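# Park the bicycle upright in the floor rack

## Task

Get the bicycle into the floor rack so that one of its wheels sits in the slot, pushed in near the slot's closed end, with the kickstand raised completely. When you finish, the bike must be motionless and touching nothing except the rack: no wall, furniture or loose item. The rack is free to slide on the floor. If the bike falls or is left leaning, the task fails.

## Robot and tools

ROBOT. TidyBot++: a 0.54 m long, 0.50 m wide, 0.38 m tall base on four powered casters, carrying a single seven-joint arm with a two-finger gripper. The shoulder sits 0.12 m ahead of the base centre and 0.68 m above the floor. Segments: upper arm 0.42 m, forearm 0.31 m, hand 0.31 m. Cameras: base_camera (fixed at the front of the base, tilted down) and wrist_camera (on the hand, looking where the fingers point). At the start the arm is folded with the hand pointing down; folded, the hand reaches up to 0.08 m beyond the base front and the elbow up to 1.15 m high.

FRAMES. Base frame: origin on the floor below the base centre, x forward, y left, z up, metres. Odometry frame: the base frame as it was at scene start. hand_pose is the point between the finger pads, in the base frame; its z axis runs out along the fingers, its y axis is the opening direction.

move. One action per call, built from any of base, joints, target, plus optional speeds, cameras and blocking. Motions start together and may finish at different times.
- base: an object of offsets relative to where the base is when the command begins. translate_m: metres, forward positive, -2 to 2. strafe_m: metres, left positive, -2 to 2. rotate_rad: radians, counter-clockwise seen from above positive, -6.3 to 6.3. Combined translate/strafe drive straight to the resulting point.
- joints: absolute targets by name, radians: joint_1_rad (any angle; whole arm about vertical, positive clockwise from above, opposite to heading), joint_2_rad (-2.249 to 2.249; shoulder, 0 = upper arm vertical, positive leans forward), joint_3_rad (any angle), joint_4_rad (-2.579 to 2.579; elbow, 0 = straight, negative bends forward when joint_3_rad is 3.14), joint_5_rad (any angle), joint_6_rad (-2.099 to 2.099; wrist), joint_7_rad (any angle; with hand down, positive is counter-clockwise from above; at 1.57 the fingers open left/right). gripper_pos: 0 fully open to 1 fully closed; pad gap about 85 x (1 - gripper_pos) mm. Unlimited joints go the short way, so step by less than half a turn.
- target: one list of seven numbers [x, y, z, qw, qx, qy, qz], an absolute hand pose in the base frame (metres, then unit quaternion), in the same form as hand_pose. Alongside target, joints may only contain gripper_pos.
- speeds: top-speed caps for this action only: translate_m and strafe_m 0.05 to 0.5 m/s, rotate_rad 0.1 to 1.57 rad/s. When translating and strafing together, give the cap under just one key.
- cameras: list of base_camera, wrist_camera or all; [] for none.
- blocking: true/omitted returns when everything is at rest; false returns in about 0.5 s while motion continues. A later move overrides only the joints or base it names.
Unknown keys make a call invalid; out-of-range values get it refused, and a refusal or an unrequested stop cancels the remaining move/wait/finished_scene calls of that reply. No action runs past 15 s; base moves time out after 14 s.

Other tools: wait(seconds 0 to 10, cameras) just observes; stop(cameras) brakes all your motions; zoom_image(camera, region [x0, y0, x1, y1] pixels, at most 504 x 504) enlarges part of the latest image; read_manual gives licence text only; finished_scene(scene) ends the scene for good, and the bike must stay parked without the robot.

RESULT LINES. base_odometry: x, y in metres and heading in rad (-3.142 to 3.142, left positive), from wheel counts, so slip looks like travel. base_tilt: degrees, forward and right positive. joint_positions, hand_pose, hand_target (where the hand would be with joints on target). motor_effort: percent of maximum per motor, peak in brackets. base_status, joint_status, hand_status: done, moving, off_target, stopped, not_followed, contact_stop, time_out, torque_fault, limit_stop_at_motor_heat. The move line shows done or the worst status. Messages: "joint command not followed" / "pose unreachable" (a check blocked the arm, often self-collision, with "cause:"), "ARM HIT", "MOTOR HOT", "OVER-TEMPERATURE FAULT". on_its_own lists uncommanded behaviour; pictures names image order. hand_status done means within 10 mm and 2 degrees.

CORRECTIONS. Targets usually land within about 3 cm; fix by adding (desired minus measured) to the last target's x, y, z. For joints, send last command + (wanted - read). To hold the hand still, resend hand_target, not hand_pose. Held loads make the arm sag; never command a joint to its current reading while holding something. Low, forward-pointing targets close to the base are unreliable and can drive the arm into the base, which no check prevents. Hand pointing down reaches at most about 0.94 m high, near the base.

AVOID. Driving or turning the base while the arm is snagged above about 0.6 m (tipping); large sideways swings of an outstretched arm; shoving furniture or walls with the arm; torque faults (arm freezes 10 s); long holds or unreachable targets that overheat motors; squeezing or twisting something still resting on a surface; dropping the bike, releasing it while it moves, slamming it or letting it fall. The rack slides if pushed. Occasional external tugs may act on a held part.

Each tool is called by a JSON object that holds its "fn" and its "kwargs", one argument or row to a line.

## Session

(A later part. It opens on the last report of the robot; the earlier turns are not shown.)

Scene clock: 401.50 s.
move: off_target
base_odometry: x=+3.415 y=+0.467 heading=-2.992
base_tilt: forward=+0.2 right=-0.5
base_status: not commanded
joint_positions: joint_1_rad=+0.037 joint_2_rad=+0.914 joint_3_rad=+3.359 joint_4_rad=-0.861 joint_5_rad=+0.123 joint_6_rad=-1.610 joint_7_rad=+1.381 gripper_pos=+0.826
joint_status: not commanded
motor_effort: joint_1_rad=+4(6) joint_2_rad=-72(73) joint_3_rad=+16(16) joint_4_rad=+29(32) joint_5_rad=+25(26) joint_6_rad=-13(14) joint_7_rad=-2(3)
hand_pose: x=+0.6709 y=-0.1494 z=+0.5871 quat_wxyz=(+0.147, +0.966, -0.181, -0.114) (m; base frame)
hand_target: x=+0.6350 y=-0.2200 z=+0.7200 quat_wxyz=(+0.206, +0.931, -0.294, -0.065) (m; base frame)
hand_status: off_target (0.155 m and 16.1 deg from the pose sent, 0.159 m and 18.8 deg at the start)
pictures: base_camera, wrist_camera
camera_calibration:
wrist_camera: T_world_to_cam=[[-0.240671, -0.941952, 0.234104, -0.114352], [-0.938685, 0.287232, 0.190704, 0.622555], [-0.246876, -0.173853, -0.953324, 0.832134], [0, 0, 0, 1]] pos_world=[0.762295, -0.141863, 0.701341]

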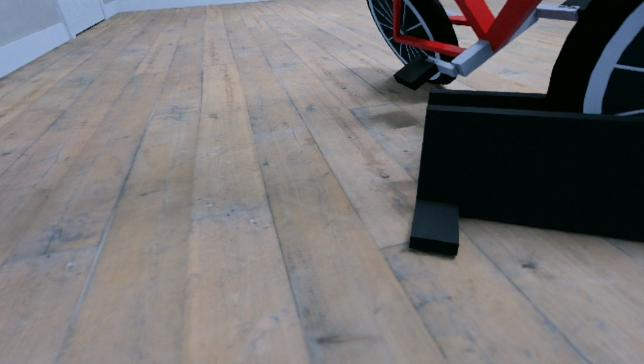

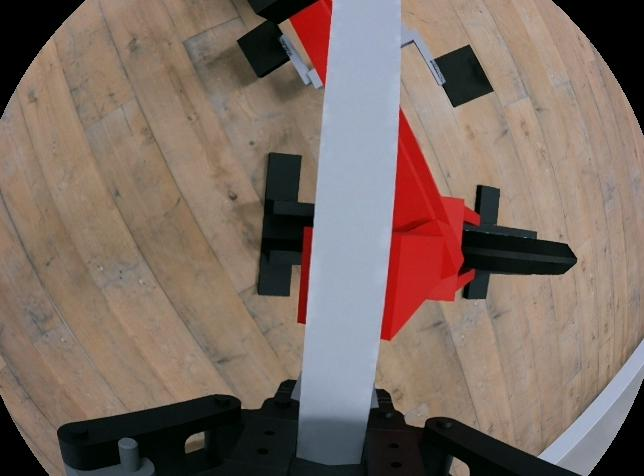

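{"fn": "move", "kwargs": {
  "target": [0.62, -0.33, 0.68, 0.2064, 0.9311, -0.2936, -0.0651]
}}

Scene clock: 403.53 s.
move: off_target
base_odometry: x=+3.415 y=+0.467 heading=-2.991
base_tilt: forward=+0.2 right=-0.5
base_status: not commanded
joint_positions: joint_1_rad=+0.180 joint_2_rad=+0.898 joint_3_rad=+3.359 joint_4_rad=-0.850 joint_5_rad=+0.107 joint_6_rad=-1.607 joint_7_rad=+1.443 gripper_pos=+0.826
joint_status: not commanded
motor_effort: joint_1_rad=+12(17) joint_2_rad=-56(72) joint_3_rad=+18(21) joint_4_rad=+22(28) joint_5_rad=+24(28) joint_6_rad=-8(14) joint_7_rad=-7(9)
hand_pose: x=+0.6515 y=-0.2233 z=+0.5975 quat_wxyz=(+0.127, +0.960, -0.222, -0.113) (m; base frame)
hand_target: x=+0.6200 y=-0.3300 z=+0.6800 quat_wxyz=(+0.206, +0.931, -0.294, -0.065) (m; base frame)
hand_status: off_target (0.139 m and 13.8 deg from the pose sent, 0.209 m and 16.1 deg at the start)
pictures: base_camera, wrist_camera
camera_calibration:
wrist_camera: T_world_to_cam=[[-0.324551, -0.923844, 0.202925, -0.113681], [-0.91478, 0.361126, 0.18101, 0.630221], [-0.240507, -0.126885, -0.962318, 0.836067], [0, 0, 0, 1]] pos_world=[0.740698, -0.226529, 0.713555]

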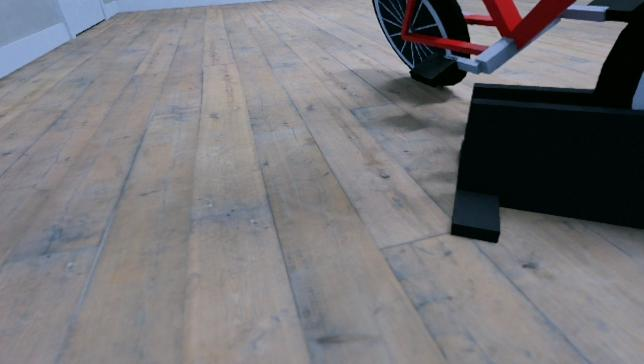

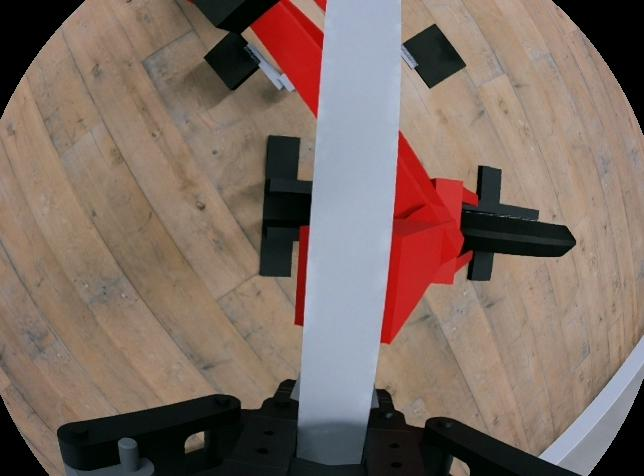

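{"fn": "move", "kwargs": {
  "target": [0.62, -0.43, 0.66, 0.2064, 0.9311, -0.2936, -0.0651]
}}

Scene clock: 405.93 s.
move: off_target
base_odometry: x=+3.415 y=+0.467 heading=-2.991
base_tilt: forward=+0.2 right=-0.5
base_status: not commanded
joint_positions: joint_1_rad=+0.354 joint_2_rad=+1.002 joint_3_rad=+3.359 joint_4_rad=-0.576 joint_5_rad=+0.083 joint_6_rad=-1.657 joint_7_rad=+1.587 gripper_pos=+0.826
joint_status: not commanded
motor_effort: joint_1_rad=+13(18) joint_2_rad=-52(57) joint_3_rad=+19(21) joint_4_rad=+22(27) joint_5_rad=+25(28) joint_6_rad=+2(8) joint_7_rad=-10(12)
hand_pose: x=+0.6734 y=-0.3259 z=+0.6079 quat_wxyz=(+0.118, +0.964, -0.229, -0.072) (m; base frame)
hand_target: x=+0.6200 y=-0.4300 z=+0.6600 quat_wxyz=(+0.206, +0.931, -0.294, -0.065) (m; base frame)
hand_status: off_target (0.128 m and 13.1 deg from the pose sent, 0.218 m and 13.8 deg at the start)
pictures: base_camera, wrist_camera
camera_calibration:
wrist_camera: T_world_to_cam=[[-0.344669, -0.922123, 0.175762, -0.172903], [-0.925486, 0.365133, 0.10077, 0.742824], [-0.157098, -0.127933, -0.979262, 0.792139], [0, 0, 0, 1]] pos_world=[0.752323, -0.329326, 0.731247]

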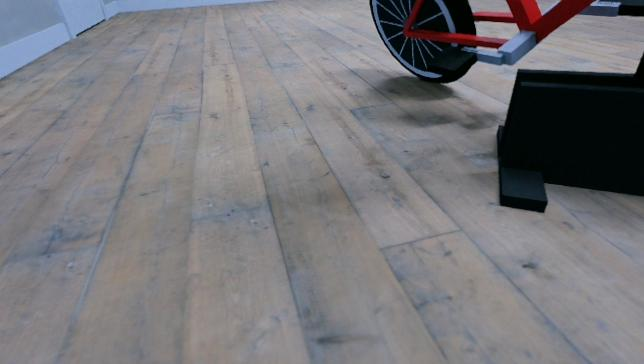

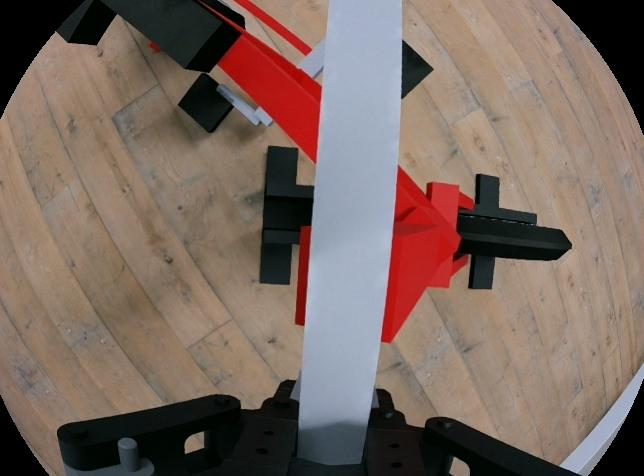

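{"fn": "move", "kwargs": {
  "base": {"strafe_m": -0.2, "translate_m": 0.05},
  "speeds": {"strafe_m": 0.15},
  "target": [0.60, -0.27, 0.68, 0.2003, 0.9036, -0.3744, -0.083]
}}

Scene clock: 409.13 s.
move: off_target
base_odometry: x=+3.336 y=+0.657 heading=-2.991
base_tilt: forward=+0.2 right=-0.5
base_status: done
joint_positions: joint_1_rad=+0.101 joint_2_rad=+0.822 joint_3_rad=+3.368 joint_4_rad=-0.920 joint_5_rad=+0.044 joint_6_rad=-1.617 joint_7_rad=+1.340 gripper_pos=+0.826
joint_status: not commanded
motor_effort: joint_1_rad=+10(16) joint_2_rad=-50(54) joint_3_rad=+20(23) joint_4_rad=+20(26) joint_5_rad=+26(31) joint_6_rad=-9(13) joint_7_rad=-11(13)
hand_pose: x=+0.6487 y=-0.1622 z=+0.6190 quat_wxyz=(+0.102, +0.958, -0.246, -0.103) (m; base frame)
hand_target: x=+0.6000 y=-0.2700 z=+0.6800 quat_wxyz=(+0.200, +0.902, -0.374, -0.083) (m; base frame)
hand_status: off_target (0.133 m and 19.7 deg from the pose sent, 0.117 m and 20.4 deg at the start)
pictures: base_camera, wrist_camera
camera_calibration:
wrist_camera: T_world_to_cam=[[-0.376054, -0.913351, 0.156118, 0.00150727], [-0.902224, 0.399317, 0.162904, 0.611014], [-0.211129, -0.0795925, -0.974212, 0.859786], [0, 0, 0, 1]] pos_world=[0.733364, -0.174179, 0.737842]

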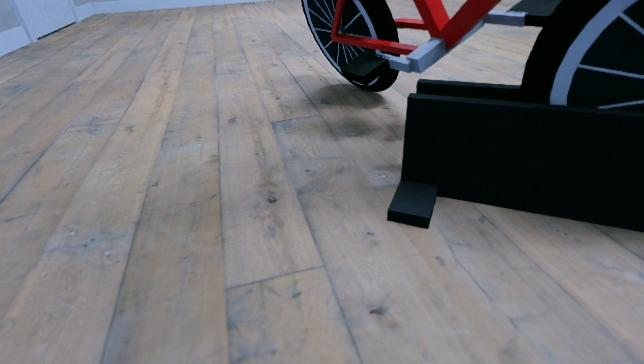

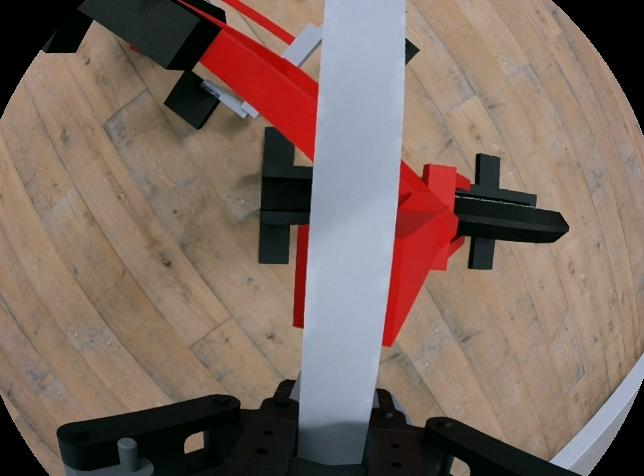

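{"fn": "move", "kwargs": {
  "target": [0.60, -0.30, 0.68, -0.0805, 0.9204, -0.3812, 0.0334]
}}

Scene clock: 412.87 s.
move: off_target
base_odometry: x=+3.336 y=+0.657 heading=-2.992
base_tilt: forward=+0.2 right=-0.5
base_status: not commanded
joint_positions: joint_1_rad=+0.599 joint_2_rad=+0.668 joint_3_rad=+3.306 joint_4_rad=-1.072 joint_5_rad=-0.126 joint_6_rad=-1.529 joint_7_rad=+1.436 gripper_pos=+0.826
joint_status: not commanded
motor_effort: joint_1_rad=-3(23) joint_2_rad=-43(51) joint_3_rad=-6(21) joint_4_rad=+21(23) joint_5_rad=-14(28) joint_6_rad=+4(10) joint_7_rad=+1(14)
hand_pose: x=+0.5418 y=-0.3269 z=+0.6511 quat_wxyz=(-0.029, +0.903, -0.426, -0.054) (m; base frame)
hand_target: x=+0.6000 y=-0.3000 z=+0.6800 quat_wxyz=(-0.080, +0.920, -0.381, +0.033) (m; base frame)
hand_status: off_target (0.070 m and 12.9 deg from the pose sent, 0.158 m and 30.8 deg at the start)
pictures: base_camera, wrist_camera
camera_calibration:
wrist_camera: T_world_to_cam=[[-0.706373, -0.701358, -0.0955766, 0.218066], [-0.707754, 0.697712, 0.110824, 0.601185], [-0.0110425, 0.145928, -0.989234, 0.830538], [0, 0, 0, 1]] pos_world=[0.588698, -0.387711, 0.775812]

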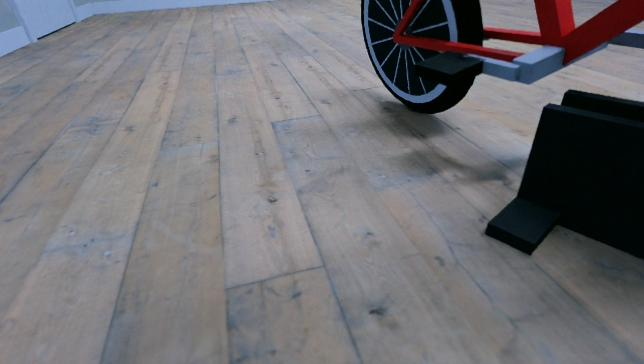

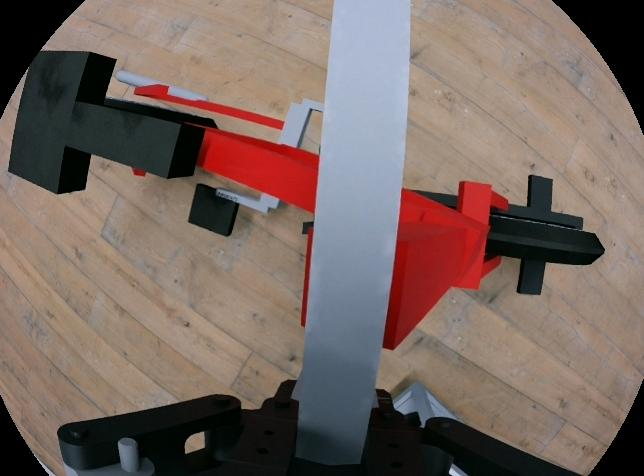

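{"fn": "move", "kwargs": {
  "base": {"strafe_m": -0.1},
  "speeds": {"strafe_m": 0.15},
  "target": [0.60, -0.37, 0.68, -0.078, 0.8915, -0.4445, 0.0389]
}}

Scene clock: 418.40 s.
move: off_target
base_odometry: x=+3.321 y=+0.756 heading=-2.991
base_tilt: forward=+0.2 right=-0.5
base_status: done
joint_positions: joint_1_rad=+0.658 joint_2_rad=+0.736 joint_3_rad=+3.296 joint_4_rad=-0.910 joint_5_rad=-0.191 joint_6_rad=-1.603 joint_7_rad=+1.436 gripper_pos=+0.826
joint_status: not commanded
motor_effort: joint_1_rad=+5(9) joint_2_rad=-42(44) joint_3_rad=-2(6) joint_4_rad=+20(27) joint_5_rad=-12(16) joint_6_rad=+9(17) joint_7_rad=+3(9)
hand_pose: x=+0.5643 y=-0.3519 z=+0.6624 quat_wxyz=(-0.057, +0.895, -0.441, -0.034) (m; base frame)
hand_target: x=+0.6000 y=-0.3700 z=+0.6800 quat_wxyz=(-0.078, +0.892, -0.445, +0.039) (m; base frame)
hand_status: off_target (0.044 m and 8.7 deg from the pose sent, 0.078 m and 12.2 deg at the start)
pictures: base_camera, wrist_camera
camera_calibration:
wrist_camera: T_world_to_cam=[[-0.724694, -0.670227, -0.160046, 0.281473], [-0.687056, 0.720562, 0.0935095, 0.641167], [0.0526503, 0.177726, -0.982671, 0.816468], [0, 0, 0, 1]] pos_world=[0.601512, -0.418457, 0.787413]

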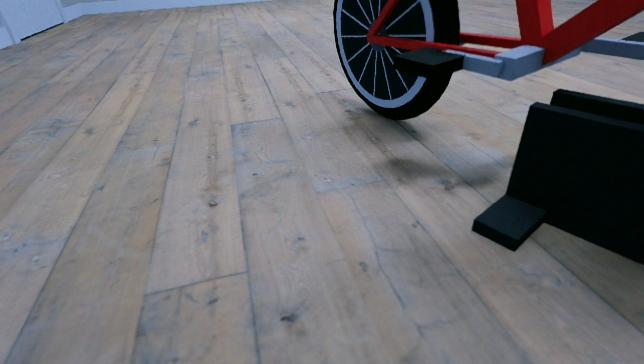

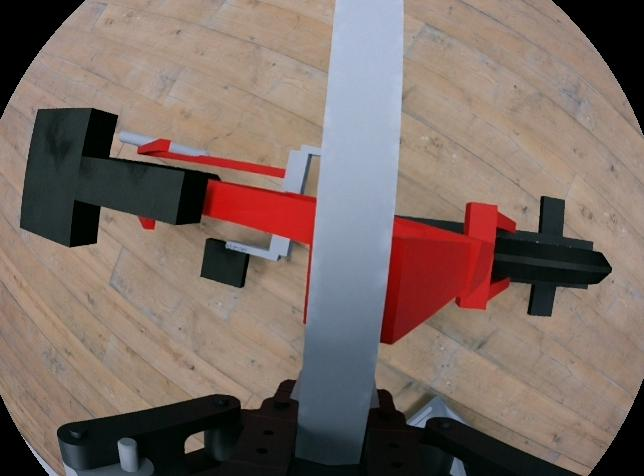

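{"fn": "move", "kwargs": {
  "target": [0.625, -0.45, 0.685, -0.0755, 0.8627, -0.4981, 0.0436]
}}

{"fn": "zoom_image", "kwargs": {
  "camera": "wrist_camera",
  "region": [20, 60, 340, 340]
}}

Scene clock: 421.37 s.
move: off_target
base_odometry: x=+3.321 y=+0.756 heading=-2.991
base_tilt: forward=+0.2 right=-0.5
base_status: not commanded
joint_positions: joint_1_rad=+0.764 joint_2_rad=+1.042 joint_3_rad=+3.218 joint_4_rad=-0.272 joint_5_rad=-0.171 joint_6_rad=-1.905 joint_7_rad=+1.334 gripper_pos=+0.826
joint_status: not commanded
motor_effort: joint_1_rad=+5(6) joint_2_rad=-48(49) joint_3_rad=-6(6) joint_4_rad=+25(27) joint_5_rad=-12(13) joint_6_rad=+17(18) joint_7_rad=+5(7)
hand_pose: x=+0.6019 y=-0.4271 z=+0.6643 quat_wxyz=(-0.058, +0.878, -0.475, -0.024) (m; base frame)
hand_target: x=+0.6250 y=-0.4500 z=+0.6850 quat_wxyz=(-0.076, +0.863, -0.498, +0.044) (m; base frame)
hand_status: off_target (0.039 m and 8.6 deg from the pose sent, 0.118 m and 11.8 deg at the start)
pictures: base_camera, wrist_camera
camera_calibration:
wrist_camera: T_world_to_cam=[[-0.772029, -0.613964, -0.164376, 0.313977], [-0.630662, 0.772119, 0.0780843, 0.719303], [0.0789766, 0.163949, -0.983302, 0.808401], [0, 0, 0, 1]] pos_world=[0.632191, -0.495154, 0.790346]

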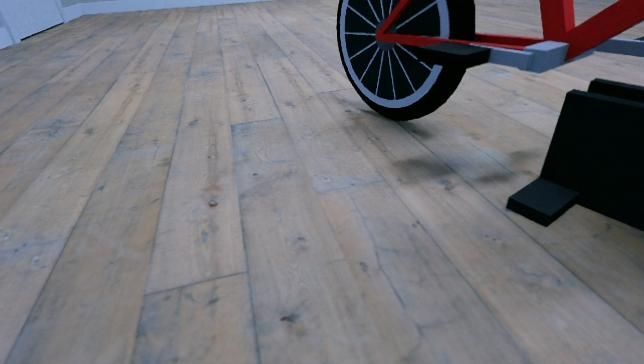

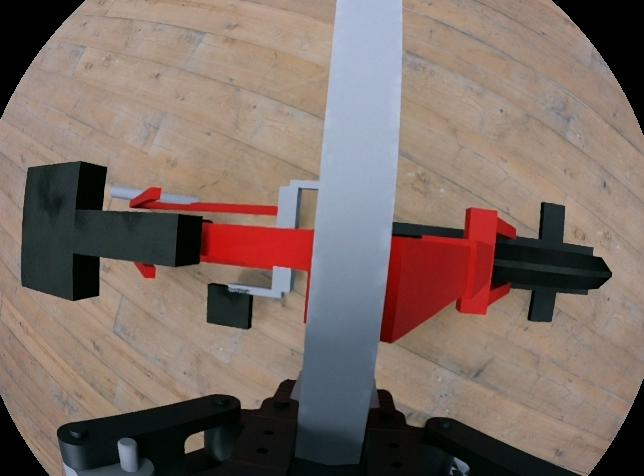

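Scaled by 1.575.

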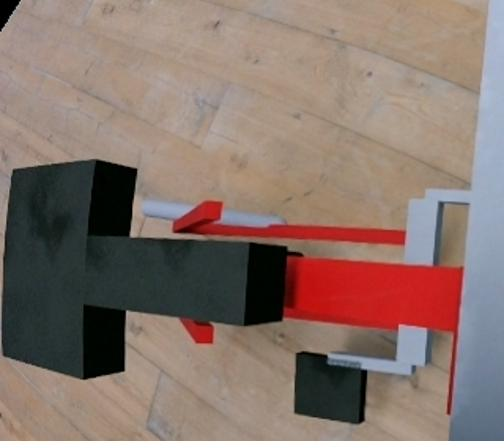

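{"fn": "move", "kwargs": {
  "target": [0.645, -0.475, 0.685, -0.0755, 0.8627, -0.4981, 0.0436]
}}

{"fn": "zoom_image", "kwargs": {
  "camera": "wrist_camera",
  "region": [380, 100, 644, 400]
}}

Scene clock: 427.17 s.
move: off_target
base_odometry: x=+3.321 y=+0.756 heading=-2.991
base_tilt: forward=+0.2 right=-0.5
base_status: not commanded
joint_positions: joint_1_rad=+0.742 joint_2_rad=+1.090 joint_3_rad=+3.328 joint_4_rad=-0.161 joint_5_rad=-0.239 joint_6_rad=-1.961 joint_7_rad=+1.326 gripper_pos=+0.826
joint_status: not commanded
motor_effort: joint_1_rad=-1(6) joint_2_rad=-48(51) joint_3_rad=-4(16) joint_4_rad=+20(25) joint_5_rad=-6(26) joint_6_rad=+7(21) joint_7_rad=+3(11)
hand_pose: x=+0.6065 y=-0.4323 z=+0.6641 quat_wxyz=(-0.038, +0.878, -0.477, -0.025) (m; base frame)
hand_target: x=+0.6505 y=-0.4299 z=+0.6816 quat_wxyz=(-0.046, +0.897, -0.437, +0.042) (m; base frame)
hand_status: off_target (0.061 m and 9.4 deg from the pose sent, 0.068 m and 8.6 deg at the start)
pictures: base_camera, wrist_camera
camera_calibration:
wrist_camera: T_world_to_cam=[[-0.777029, -0.616502, -0.127085, 0.291529], [-0.626738, 0.776502, 0.0651422, 0.734344], [0.0585213, 0.130266, -0.98975, 0.810819], [0, 0, 0, 1]] pos_world=[0.639317, -0.496114, 0.79172]

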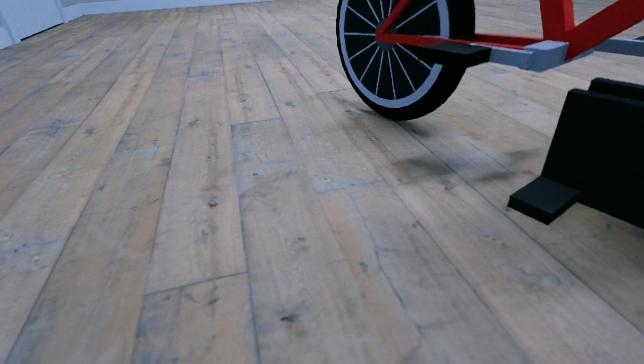

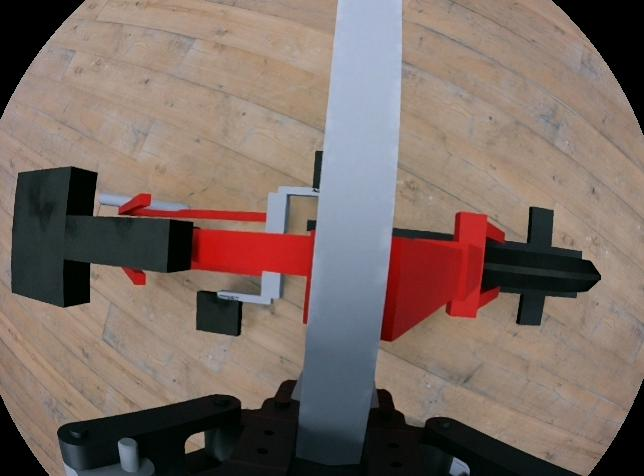

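Scaled by 1.680.

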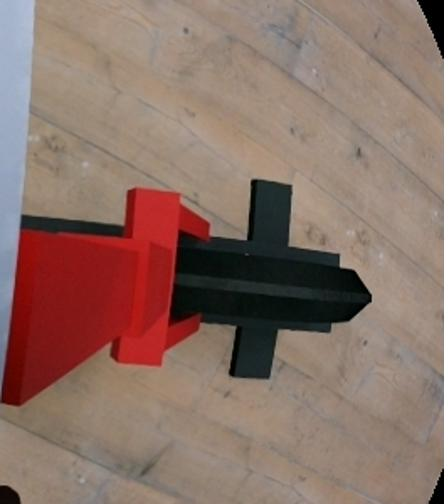

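{"fn": "move", "kwargs": {
  "base": {"strafe_m": -0.12},
  "speeds": {"strafe_m": 0.15},
  "target": [0.645, -0.345, 0.685, -0.0755, 0.8627, -0.4981, 0.0436]
}}

{"fn": "zoom_image", "kwargs": {
  "camera": "wrist_camera",
  "region": [380, 100, 644, 400]
}}

Scene clock: 430.03 s.
move: off_target
base_odometry: x=+3.303 y=+0.875 heading=-2.991
base_tilt: forward=+0.2 right=-0.5
base_status: done
joint_positions: joint_1_rad=+0.596 joint_2_rad=+0.807 joint_3_rad=+3.326 joint_4_rad=-0.767 joint_5_rad=-0.207 joint_6_rad=-1.635 joint_7_rad=+1.324 gripper_pos=+0.826
joint_status: not commanded
motor_effort: joint_1_rad=+6(6) joint_2_rad=-45(50) joint_3_rad=-3(5) joint_4_rad=+18(23) joint_5_rad=-15(16) joint_6_rad=+5(14) joint_7_rad=-2(10)
hand_pose: x=+0.6098 y=-0.3490 z=+0.6630 quat_wxyz=(-0.043, +0.884, -0.465, -0.020) (m; base frame)
hand_target: x=+0.6450 y=-0.3450 z=+0.6850 quat_wxyz=(-0.076, +0.863, -0.498, +0.044) (m; base frame)
hand_status: off_target (0.042 m and 9.3 deg from the pose sent, 0.098 m and 9.4 deg at the start)
pictures: base_camera, wrist_camera
camera_calibration:
wrist_camera: T_world_to_cam=[[-0.757508, -0.637264, -0.141689, 0.335822], [-0.649081, 0.758423, 0.0590667, 0.683147], [0.069819, 0.136711, -0.988147, 0.793058], [0, 0, 0, 1]] pos_world=[0.642435, -0.412527, 0.79089]

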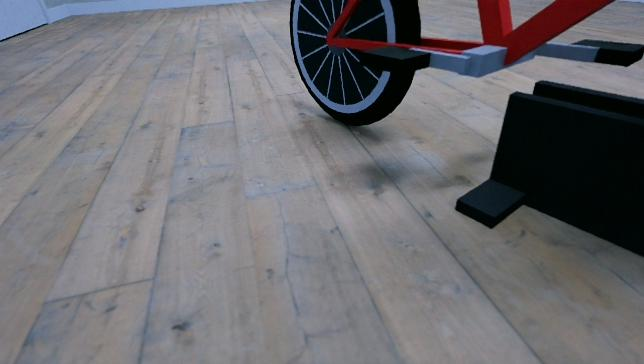

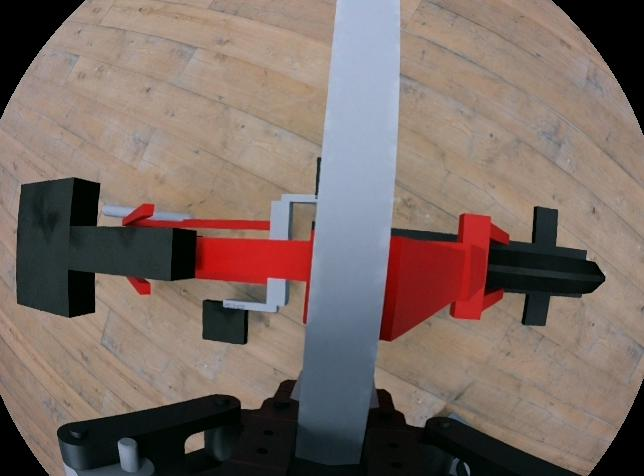

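Scaled by 1.680.

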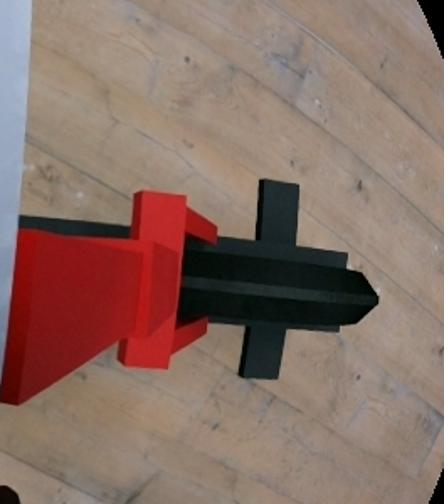

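{"fn": "move", "kwargs": {
  "target": [0.615, -0.345, 0.662, -0.046, 0.88, -0.472, 0.01],
  "cameras": ["wrist_camera"]
}}

{"fn": "move", "kwargs": {
  "joints": {"gripper_pos": 0.72}
}}

Scene clock: 433.40 s.
move: off_target
base_odometry: x=+3.303 y=+0.875 heading=-2.991
base_tilt: forward=+0.2 right=-0.5
base_status: not commanded
joint_positions: joint_1_rad=+0.580 joint_2_rad=+0.770 joint_3_rad=+3.326 joint_4_rad=-0.842 joint_5_rad=-0.191 joint_6_rad=-1.589 joint_7_rad=+1.324 gripper_pos=+0.826
joint_status: not commanded
motor_effort: joint_1_rad=+5(6) joint_2_rad=-41(46) joint_3_rad=-1(3) joint_4_rad=+16(19) joint_5_rad=-10(15) joint_6_rad=+1(6) joint_7_rad=-2(2)
hand_pose: x=+0.6042 y=-0.3416 z=+0.6622 quat_wxyz=(-0.037, +0.885, -0.463, -0.017) (m; base frame)
hand_target: x=+0.6150 y=-0.3450 z=+0.6620 quat_wxyz=(-0.046, +0.880, -0.472, +0.010) (m; base frame)
hand_status: off_target (0.011 m and 3.5 deg from the pose sent, 0.007 m and 3.6 deg at the start)
pictures: wrist_camera
camera_calibration:
wrist_camera: T_world_to_cam=[[-0.75532, -0.641989, -0.131691, 0.326594], [-0.651789, 0.756823, 0.0488835, 0.681775], [0.0682838, 0.122757, -0.990085, 0.789021], [0, 0, 0, 1]] pos_world=[0.637179, -0.403171, 0.79088]

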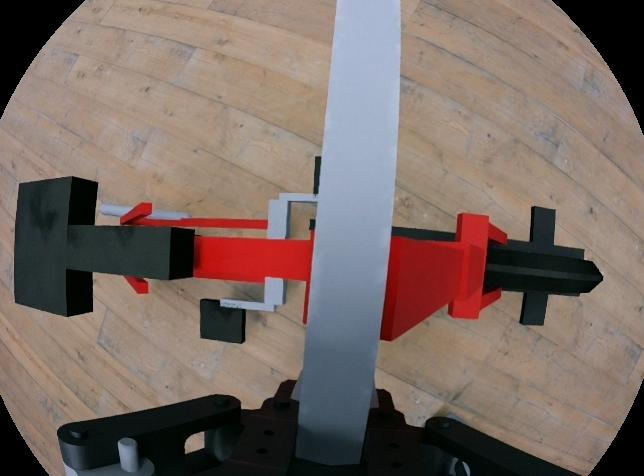

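Scene clock: 434.13 s.
move: done
base_odometry: x=+3.303 y=+0.875 heading=-2.991
base_tilt: forward=+0.2 right=-0.5
base_status: not commanded
joint_positions: joint_1_rad=+0.591 joint_2_rad=+0.769 joint_3_rad=+3.323 joint_4_rad=-0.849 joint_5_rad=-0.225 joint_6_rad=-1.577 joint_7_rad=+1.324 gripper_pos=+0.720
joint_status: all done
motor_effort: joint_1_rad=+1(6) joint_2_rad=-41(41) joint_3_rad=+1(1) joint_4_rad=+16(18) joint_5_rad=+0(11) joint_6_rad=-1(2) joint_7_rad=+1(2)
hand_pose: x=+0.6088 y=-0.3395 z=+0.6609 quat_wxyz=(-0.054, +0.882, -0.468, -0.010) (m; base frame)
hand_target: x=+0.6150 y=-0.3450 z=+0.6620 quat_wxyz=(-0.046, +0.880, -0.472, +0.010) (m; base frame)
hand_status: not commanded
pictures: base_camera, wrist_camera
camera_calibration:
wrist_camera: T_world_to_cam=[[-0.759401, -0.628686, -0.167526, 0.361977], [-0.643359, 0.763971, 0.0493637, 0.680181], [0.0969506, 0.145266, -0.984631, 0.773774], [0, 0, 0, 1]] pos_world=[0.637469, -0.404472, 0.788946]

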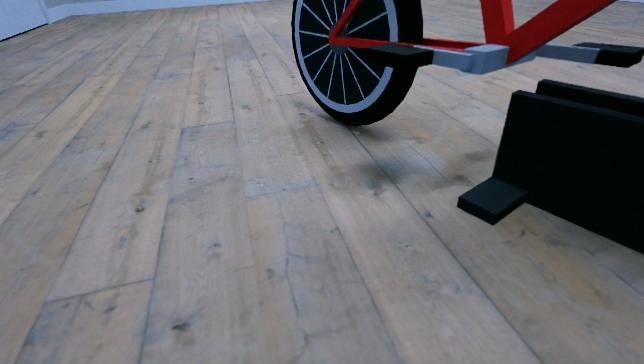

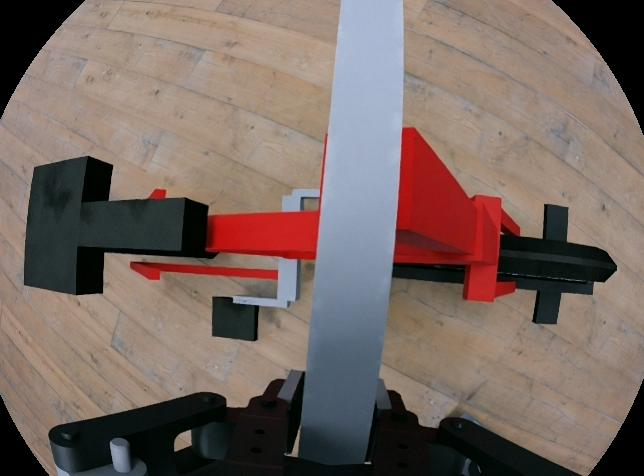

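{"fn": "move", "kwargs": {
  "joints": {"gripper_pos": 0.6}
}}

Scene clock: 435.97 s.
move: done
base_odometry: x=+3.303 y=+0.875 heading=-2.991
base_tilt: forward=+0.2 right=-0.5
base_status: not commanded
joint_positions: joint_1_rad=+0.591 joint_2_rad=+0.769 joint_3_rad=+3.323 joint_4_rad=-0.849 joint_5_rad=-0.225 joint_6_rad=-1.577 joint_7_rad=+1.324 gripper_pos=+0.600
joint_status: all done
motor_effort: joint_1_rad=+0(1) joint_2_rad=-40(41) joint_3_rad=+0(1) joint_4_rad=+17(18) joint_5_rad=+0(1) joint_6_rad=+0(1) joint_7_rad=+1(1)
hand_pose: x=+0.6088 y=-0.3395 z=+0.6609 quat_wxyz=(-0.054, +0.882, -0.468, -0.010) (m; base frame)
hand_target: x=+0.6150 y=-0.3450 z=+0.6620 quat_wxyz=(-0.046, +0.880, -0.472, +0.010) (m; base frame)
hand_status: not commanded
pictures: base_camera, wrist_camera
camera_calibration:
wrist_camera: T_world_to_cam=[[-0.759401, -0.628686, -0.167526, 0.361977], [-0.643359, 0.763971, 0.0493637, 0.680181], [0.0969506, 0.145266, -0.984631, 0.773774], [0, 0, 0, 1]] pos_world=[0.637469, -0.404472, 0.788946]

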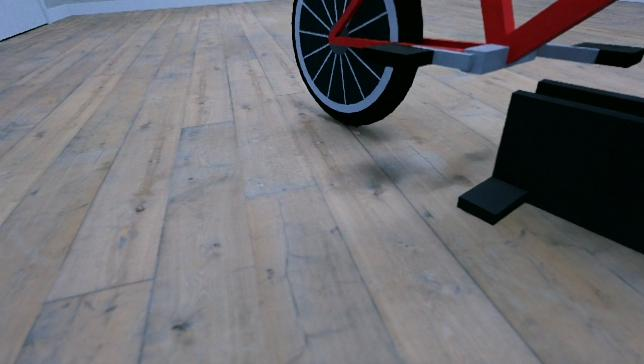

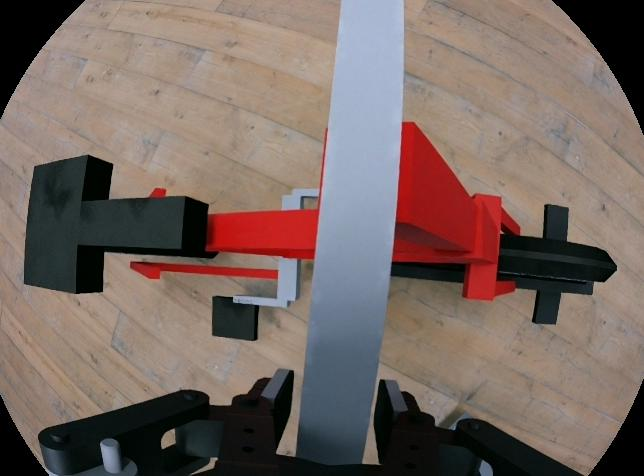

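{"fn": "move", "kwargs": {
  "joints": {"gripper_pos": 0.35}
}}

Scene clock: 439.53 s.
move: done
base_odometry: x=+3.303 y=+0.875 heading=-2.991
base_tilt: forward=+0.2 right=-0.5
base_status: not commanded
joint_positions: joint_1_rad=+0.591 joint_2_rad=+0.769 joint_3_rad=+3.323 joint_4_rad=-0.849 joint_5_rad=-0.225 joint_6_rad=-1.577 joint_7_rad=+1.324 gripper_pos=+0.350
joint_status: all done
motor_effort: joint_1_rad=+1(1) joint_2_rad=-40(41) joint_3_rad=+0(1) joint_4_rad=+17(18) joint_5_rad=+0(1) joint_6_rad=-1(1) joint_7_rad=+1(1)
hand_pose: x=+0.6088 y=-0.3395 z=+0.6609 quat_wxyz=(-0.054, +0.882, -0.468, -0.010) (m; base frame)
hand_target: x=+0.6150 y=-0.3450 z=+0.6620 quat_wxyz=(-0.046, +0.880, -0.472, +0.010) (m; base frame)
hand_status: not commanded
pictures: base_camera, wrist_camera
camera_calibration:
wrist_camera: T_world_to_cam=[[-0.759401, -0.628686, -0.167526, 0.361977], [-0.643359, 0.763971, 0.0493637, 0.680181], [0.0969506, 0.145266, -0.984631, 0.773774], [0, 0, 0, 1]] pos_world=[0.637469, -0.404472, 0.788946]

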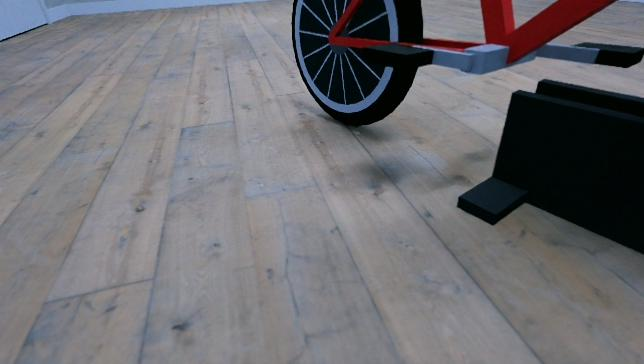

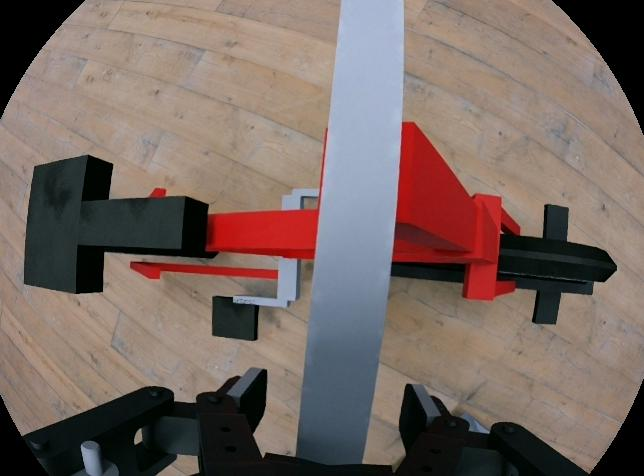

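{"fn": "move", "kwargs": {
  "joints": {"gripper_pos": 0.15}
}}

{"fn": "move", "kwargs": {
  "target": [0.615, -0.345, 0.72, -0.046, 0.880, -0.472, 0.010]
}}

Scene clock: 441.20 s.
move: done
base_odometry: x=+3.303 y=+0.875 heading=-2.991
base_tilt: forward=+0.2 right=-0.5
base_status: not commanded
joint_positions: joint_1_rad=+0.591 joint_2_rad=+0.769 joint_3_rad=+3.323 joint_4_rad=-0.849 joint_5_rad=-0.225 joint_6_rad=-1.577 joint_7_rad=+1.324 gripper_pos=+0.150
joint_status: all done
motor_effort: joint_1_rad=+0(1) joint_2_rad=-40(41) joint_3_rad=+0(1) joint_4_rad=+17(18) joint_5_rad=+0(1) joint_6_rad=+0(1) joint_7_rad=+1(1)
hand_pose: x=+0.6088 y=-0.3395 z=+0.6609 quat_wxyz=(-0.054, +0.882, -0.468, -0.010) (m; base frame)
hand_target: x=+0.6150 y=-0.3450 z=+0.6620 quat_wxyz=(-0.046, +0.880, -0.472, +0.010) (m; base frame)
hand_status: not commanded
pictures: base_camera, wrist_camera
camera_calibration:
wrist_camera: T_world_to_cam=[[-0.759397, -0.628688, -0.167534, 0.361982], [-0.64336, 0.763972, 0.0493355, 0.6802], [0.0969746, 0.14525, -0.984631, 0.773771], [0, 0, 0, 1]] pos_world=[0.637466, -0.40447, 0.788965]

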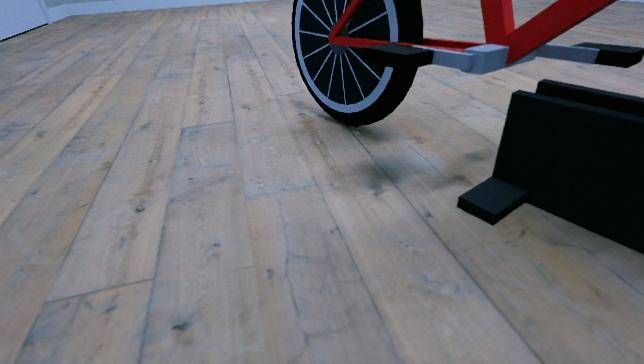

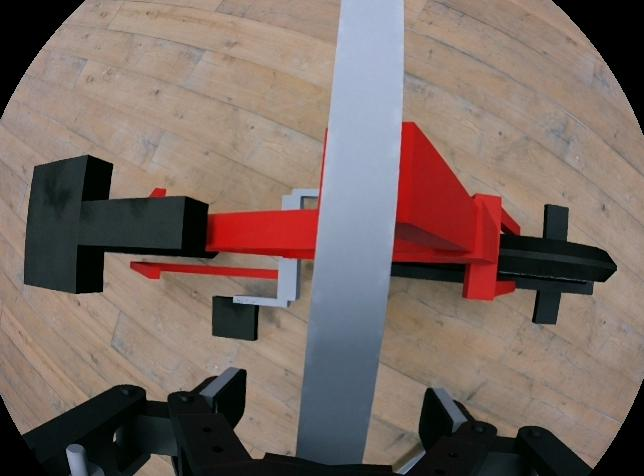

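Scene clock: 442.37 s.
move: off_target
base_odometry: x=+3.303 y=+0.875 heading=-2.991
base_tilt: forward=+0.2 right=-0.5
base_status: not commanded
joint_positions: joint_1_rad=+0.596 joint_2_rad=+0.765 joint_3_rad=+3.313 joint_4_rad=-0.685 joint_5_rad=-0.225 joint_6_rad=-1.658 joint_7_rad=+1.324 gripper_pos=+0.150
joint_status: not commanded
motor_effort: joint_1_rad=+0(1) joint_2_rad=-41(43) joint_3_rad=+1(1) joint_4_rad=+17(19) joint_5_rad=-1(1) joint_6_rad=+1(1) joint_7_rad=+1(1)
hand_pose: x=+0.6303 y=-0.3487 z=+0.7145 quat_wxyz=(-0.047, +0.890, -0.453, +0.032) (m; base frame)
hand_target: x=+0.6150 y=-0.3450 z=+0.7200 quat_wxyz=(-0.046, +0.880, -0.472, +0.010) (m; base frame)
hand_status: off_target (0.017 m and 3.5 deg from the pose sent, 0.060 m and 2.5 deg at the start)
pictures: base_camera, wrist_camera
camera_calibration:
wrist_camera: T_world_to_cam=[[-0.727452, -0.660593, -0.185555, 0.36314], [-0.666889, 0.744318, -0.0353635, 0.767015], [0.161473, 0.0980194, -0.981997, 0.76679], [0, 0, 0, 1]] pos_world=[0.651864, -0.406175, 0.847493]

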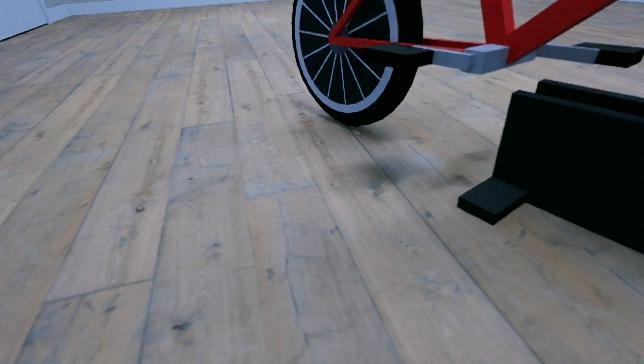

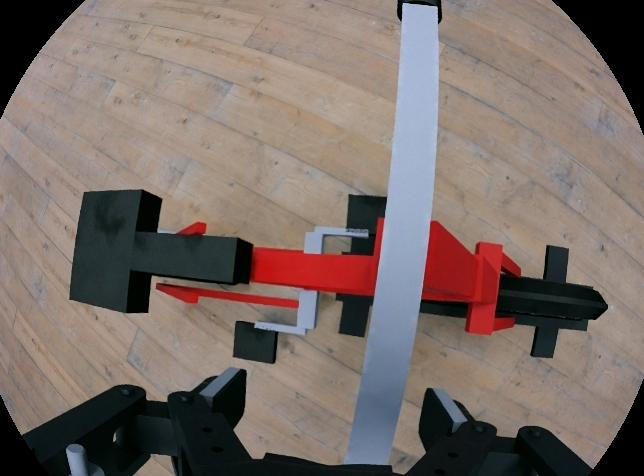

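{"fn": "move", "kwargs": {
  "target": [0.600, -0.340, 0.80, -0.046, 0.880, -0.472, 0.010]
}}

Scene clock: 444.63 s.
move: off_target
base_odometry: x=+3.303 y=+0.875 heading=-2.991
base_tilt: forward=+0.2 right=-0.5
base_status: not commanded
joint_positions: joint_1_rad=+0.640 joint_2_rad=+0.796 joint_3_rad=+3.252 joint_4_rad=-0.326 joint_5_rad=-0.211 joint_6_rad=-1.961 joint_7_rad=+1.297 gripper_pos=+0.150
joint_status: not commanded
motor_effort: joint_1_rad=+0(1) joint_2_rad=-40(43) joint_3_rad=-1(1) joint_4_rad=+16(19) joint_5_rad=+0(1) joint_6_rad=+0(2) joint_7_rad=+1(1)
hand_pose: x=+0.6181 y=-0.3402 z=+0.8037 quat_wxyz=(-0.049, +0.898, -0.435, +0.041) (m; base frame)
hand_target: x=+0.6000 y=-0.3400 z=+0.8000 quat_wxyz=(-0.046, +0.880, -0.472, +0.010) (m; base frame)
hand_status: off_target (0.018 m and 5.9 deg from the pose sent, 0.091 m and 3.5 deg at the start)
pictures: base_camera, wrist_camera
camera_calibration:
wrist_camera: T_world_to_cam=[[-0.698109, -0.688729, -0.195691, 0.356896], [-0.693726, 0.718275, -0.0531489, 0.777661], [0.177165, 0.0986524, -0.979224, 0.843769], [0, 0, 0, 1]] pos_world=[0.639149, -0.396009, 0.937413]

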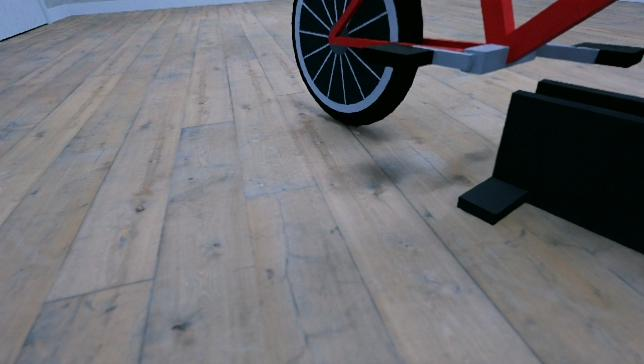

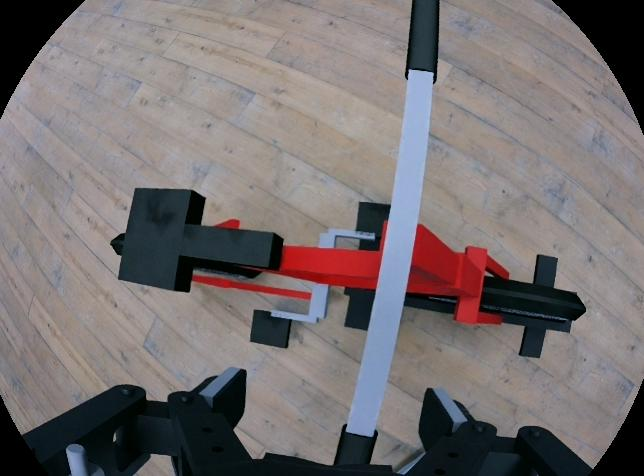

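{"fn": "zoom_image", "kwargs": {
  "camera": "wrist_camera",
  "region": [320, 180, 620, 380]
}}

Scaled by 1.680.

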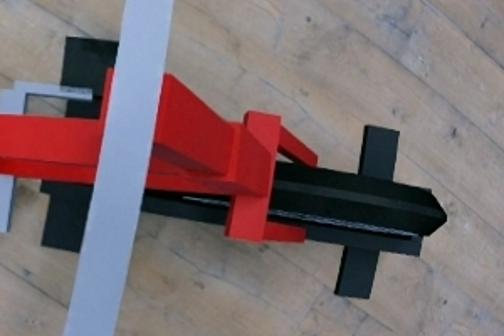

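{"fn": "move", "kwargs": {
  "joints": {"joint_1_rad": -0.3}
}}

{"fn": "move", "kwargs": {
  "joints": {"joint_1_rad": -0.3, "joint_2_rad": -0.3, "joint_3_rad": 3.14, "joint_4_rad": -1.9, "joint_5_rad": 0.0, "joint_6_rad": -0.9, "joint_7_rad": 1.57}
}}

Scene clock: 451.60 s.
move: done
base_odometry: x=+3.303 y=+0.875 heading=-2.991
base_tilt: forward=+0.2 right=-0.5
base_status: not commanded
joint_positions: joint_1_rad=-0.295 joint_2_rad=+0.801 joint_3_rad=+3.245 joint_4_rad=-0.326 joint_5_rad=-0.205 joint_6_rad=-1.964 joint_7_rad=+1.296 gripper_pos=+0.150
joint_status: all done
motor_effort: joint_1_rad=+0(4) joint_2_rad=-40(42) joint_3_rad=-1(2) joint_4_rad=+16(17) joint_5_rad=+0(2) joint_6_rad=+1(1) joint_7_rad=+1(1)
hand_pose: x=+0.6889 y=+0.1997 z=+0.8001 quat_wxyz=(-0.061, +0.998, +0.017, +0.011) (m; base frame)
hand_target: x=+0.6747 y=+0.1953 z=+0.8000 quat_wxyz=(-0.045, +0.999, -0.016, -0.012) (m; base frame)
hand_status: not commanded
pictures: base_camera, wrist_camera
camera_calibration:
wrist_camera: T_world_to_cam=[[0.139332, -0.97111, -0.193733, 0.255338], [-0.990085, -0.13309, -0.0449389, 0.806373], [0.0178567, 0.198074, -0.980024, 0.865024], [0, 0, 0, 1]] pos_world=[0.747354, 0.183943, 0.933449]

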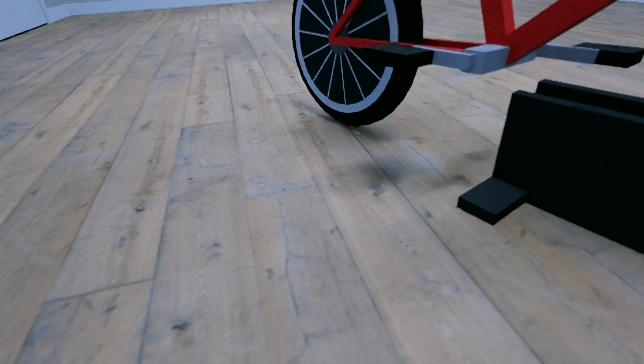

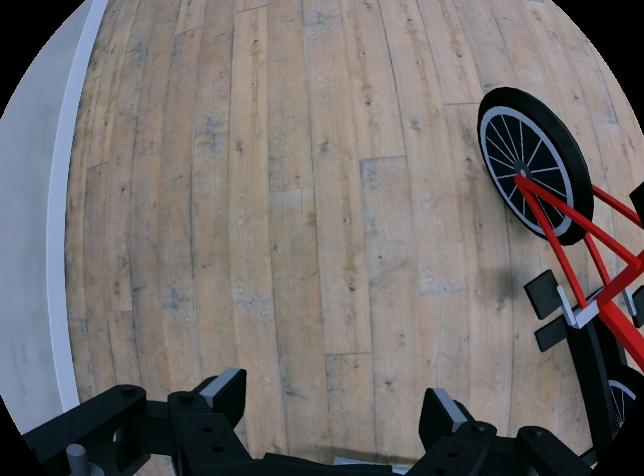

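Scene clock: 454.70 s.
move: done
base_odometry: x=+3.303 y=+0.875 heading=-2.991
base_tilt: forward=+0.2 right=-0.5
base_status: not commanded
joint_positions: joint_1_rad=-0.295 joint_2_rad=-0.288 joint_3_rad=+3.164 joint_4_rad=-1.874 joint_5_rad=-0.037 joint_6_rad=-0.960 joint_7_rad=+1.496 gripper_pos=+0.150
joint_status: all done
motor_effort: joint_1_rad=+0(2) joint_2_rad=-8(42) joint_3_rad=+0(1) joint_4_rad=+21(22) joint_5_rad=+0(2) joint_6_rad=+4(6) joint_7_rad=+1(2)
hand_pose: x=+0.4725 y=+0.1094 z=+0.8234 quat_wxyz=(-0.071, +0.952, +0.088, +0.286) (m; base frame)
hand_target: x=+0.4778 y=+0.1131 z=+0.8252 quat_wxyz=(-0.047, +0.938, +0.142, +0.312) (m; base frame)
hand_status: not commanded
pictures: base_camera, wrist_camera
camera_calibration:
wrist_camera: T_world_to_cam=[[0.332339, -0.938812, -0.0904637, 0.0225206], [-0.790189, -0.224787, -0.57015, 0.929207], [0.514929, 0.260966, -0.816544, 0.533219], [0, 0, 0, 1]] pos_world=[0.452195, 0.0908639, 0.967222]

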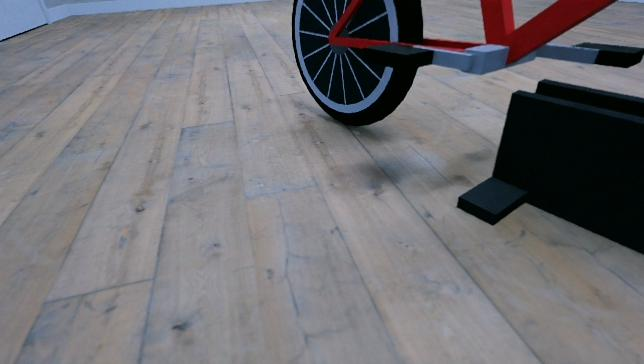

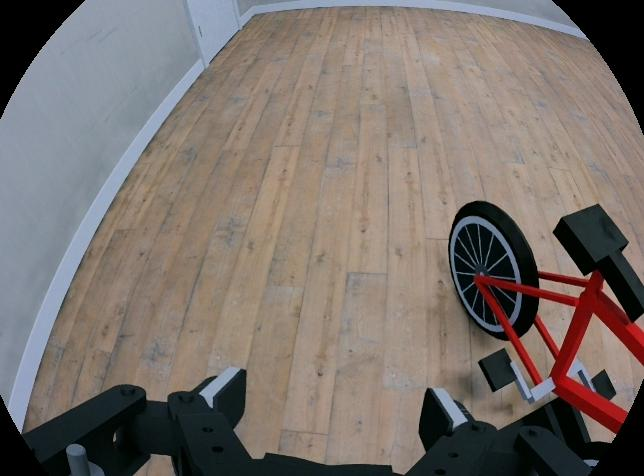

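{"fn": "move", "kwargs": {
  "joints": {"joint_1_rad": 1.35, "joint_2_rad": -0.6, "joint_4_rad": -1.9, "joint_6_rad": -1.0}
}}

Scene clock: 458.37 s.
move: done
base_odometry: x=+3.303 y=+0.875 heading=-2.991
base_tilt: forward=+0.2 right=-0.5
base_status: not commanded
joint_positions: joint_1_rad=+1.337 joint_2_rad=-0.586 joint_3_rad=+3.161 joint_4_rad=-1.874 joint_5_rad=-0.033 joint_6_rad=-0.958 joint_7_rad=+1.497 gripper_pos=+0.150
joint_status: all done
motor_effort: joint_1_rad=+0(2) joint_2_rad=+2(9) joint_3_rad=+0(1) joint_4_rad=+20(22) joint_5_rad=+0(1) joint_6_rad=+6(7) joint_7_rad=+1(1)
hand_pose: x=+0.1937 y=-0.3034 z=+0.9259 quat_wxyz=(+0.241, +0.678, -0.594, +0.360) (m; base frame)
hand_target: x=+0.1860 y=-0.2898 z=+0.9058 quat_wxyz=(+0.255, +0.713, -0.570, +0.319) (m; base frame)
hand_status: not commanded
pictures: base_camera, wrist_camera
camera_calibration:
wrist_camera: T_world_to_cam=[[-0.951328, -0.300775, -0.0671446, 0.157615], [-0.134857, 0.602202, -0.786871, 0.999203], [0.277106, -0.739518, -0.613453, 0.422732], [0, 0, 0, 1]] pos_world=[0.167551, -0.241697, 1.05615]

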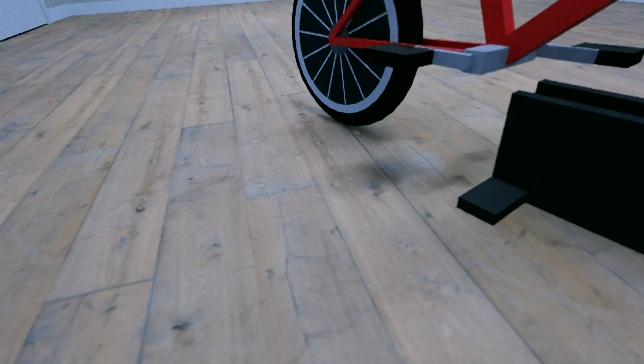

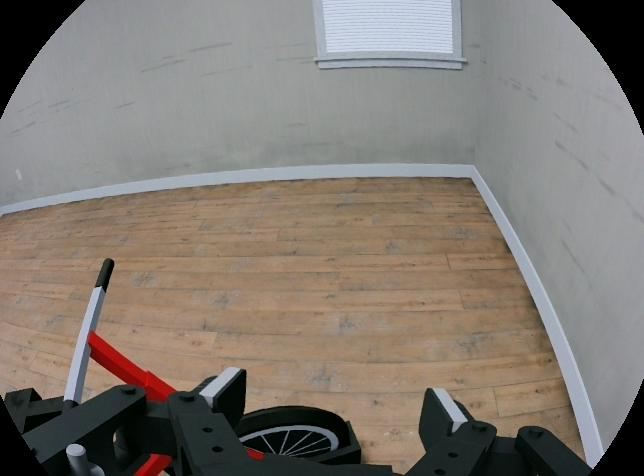

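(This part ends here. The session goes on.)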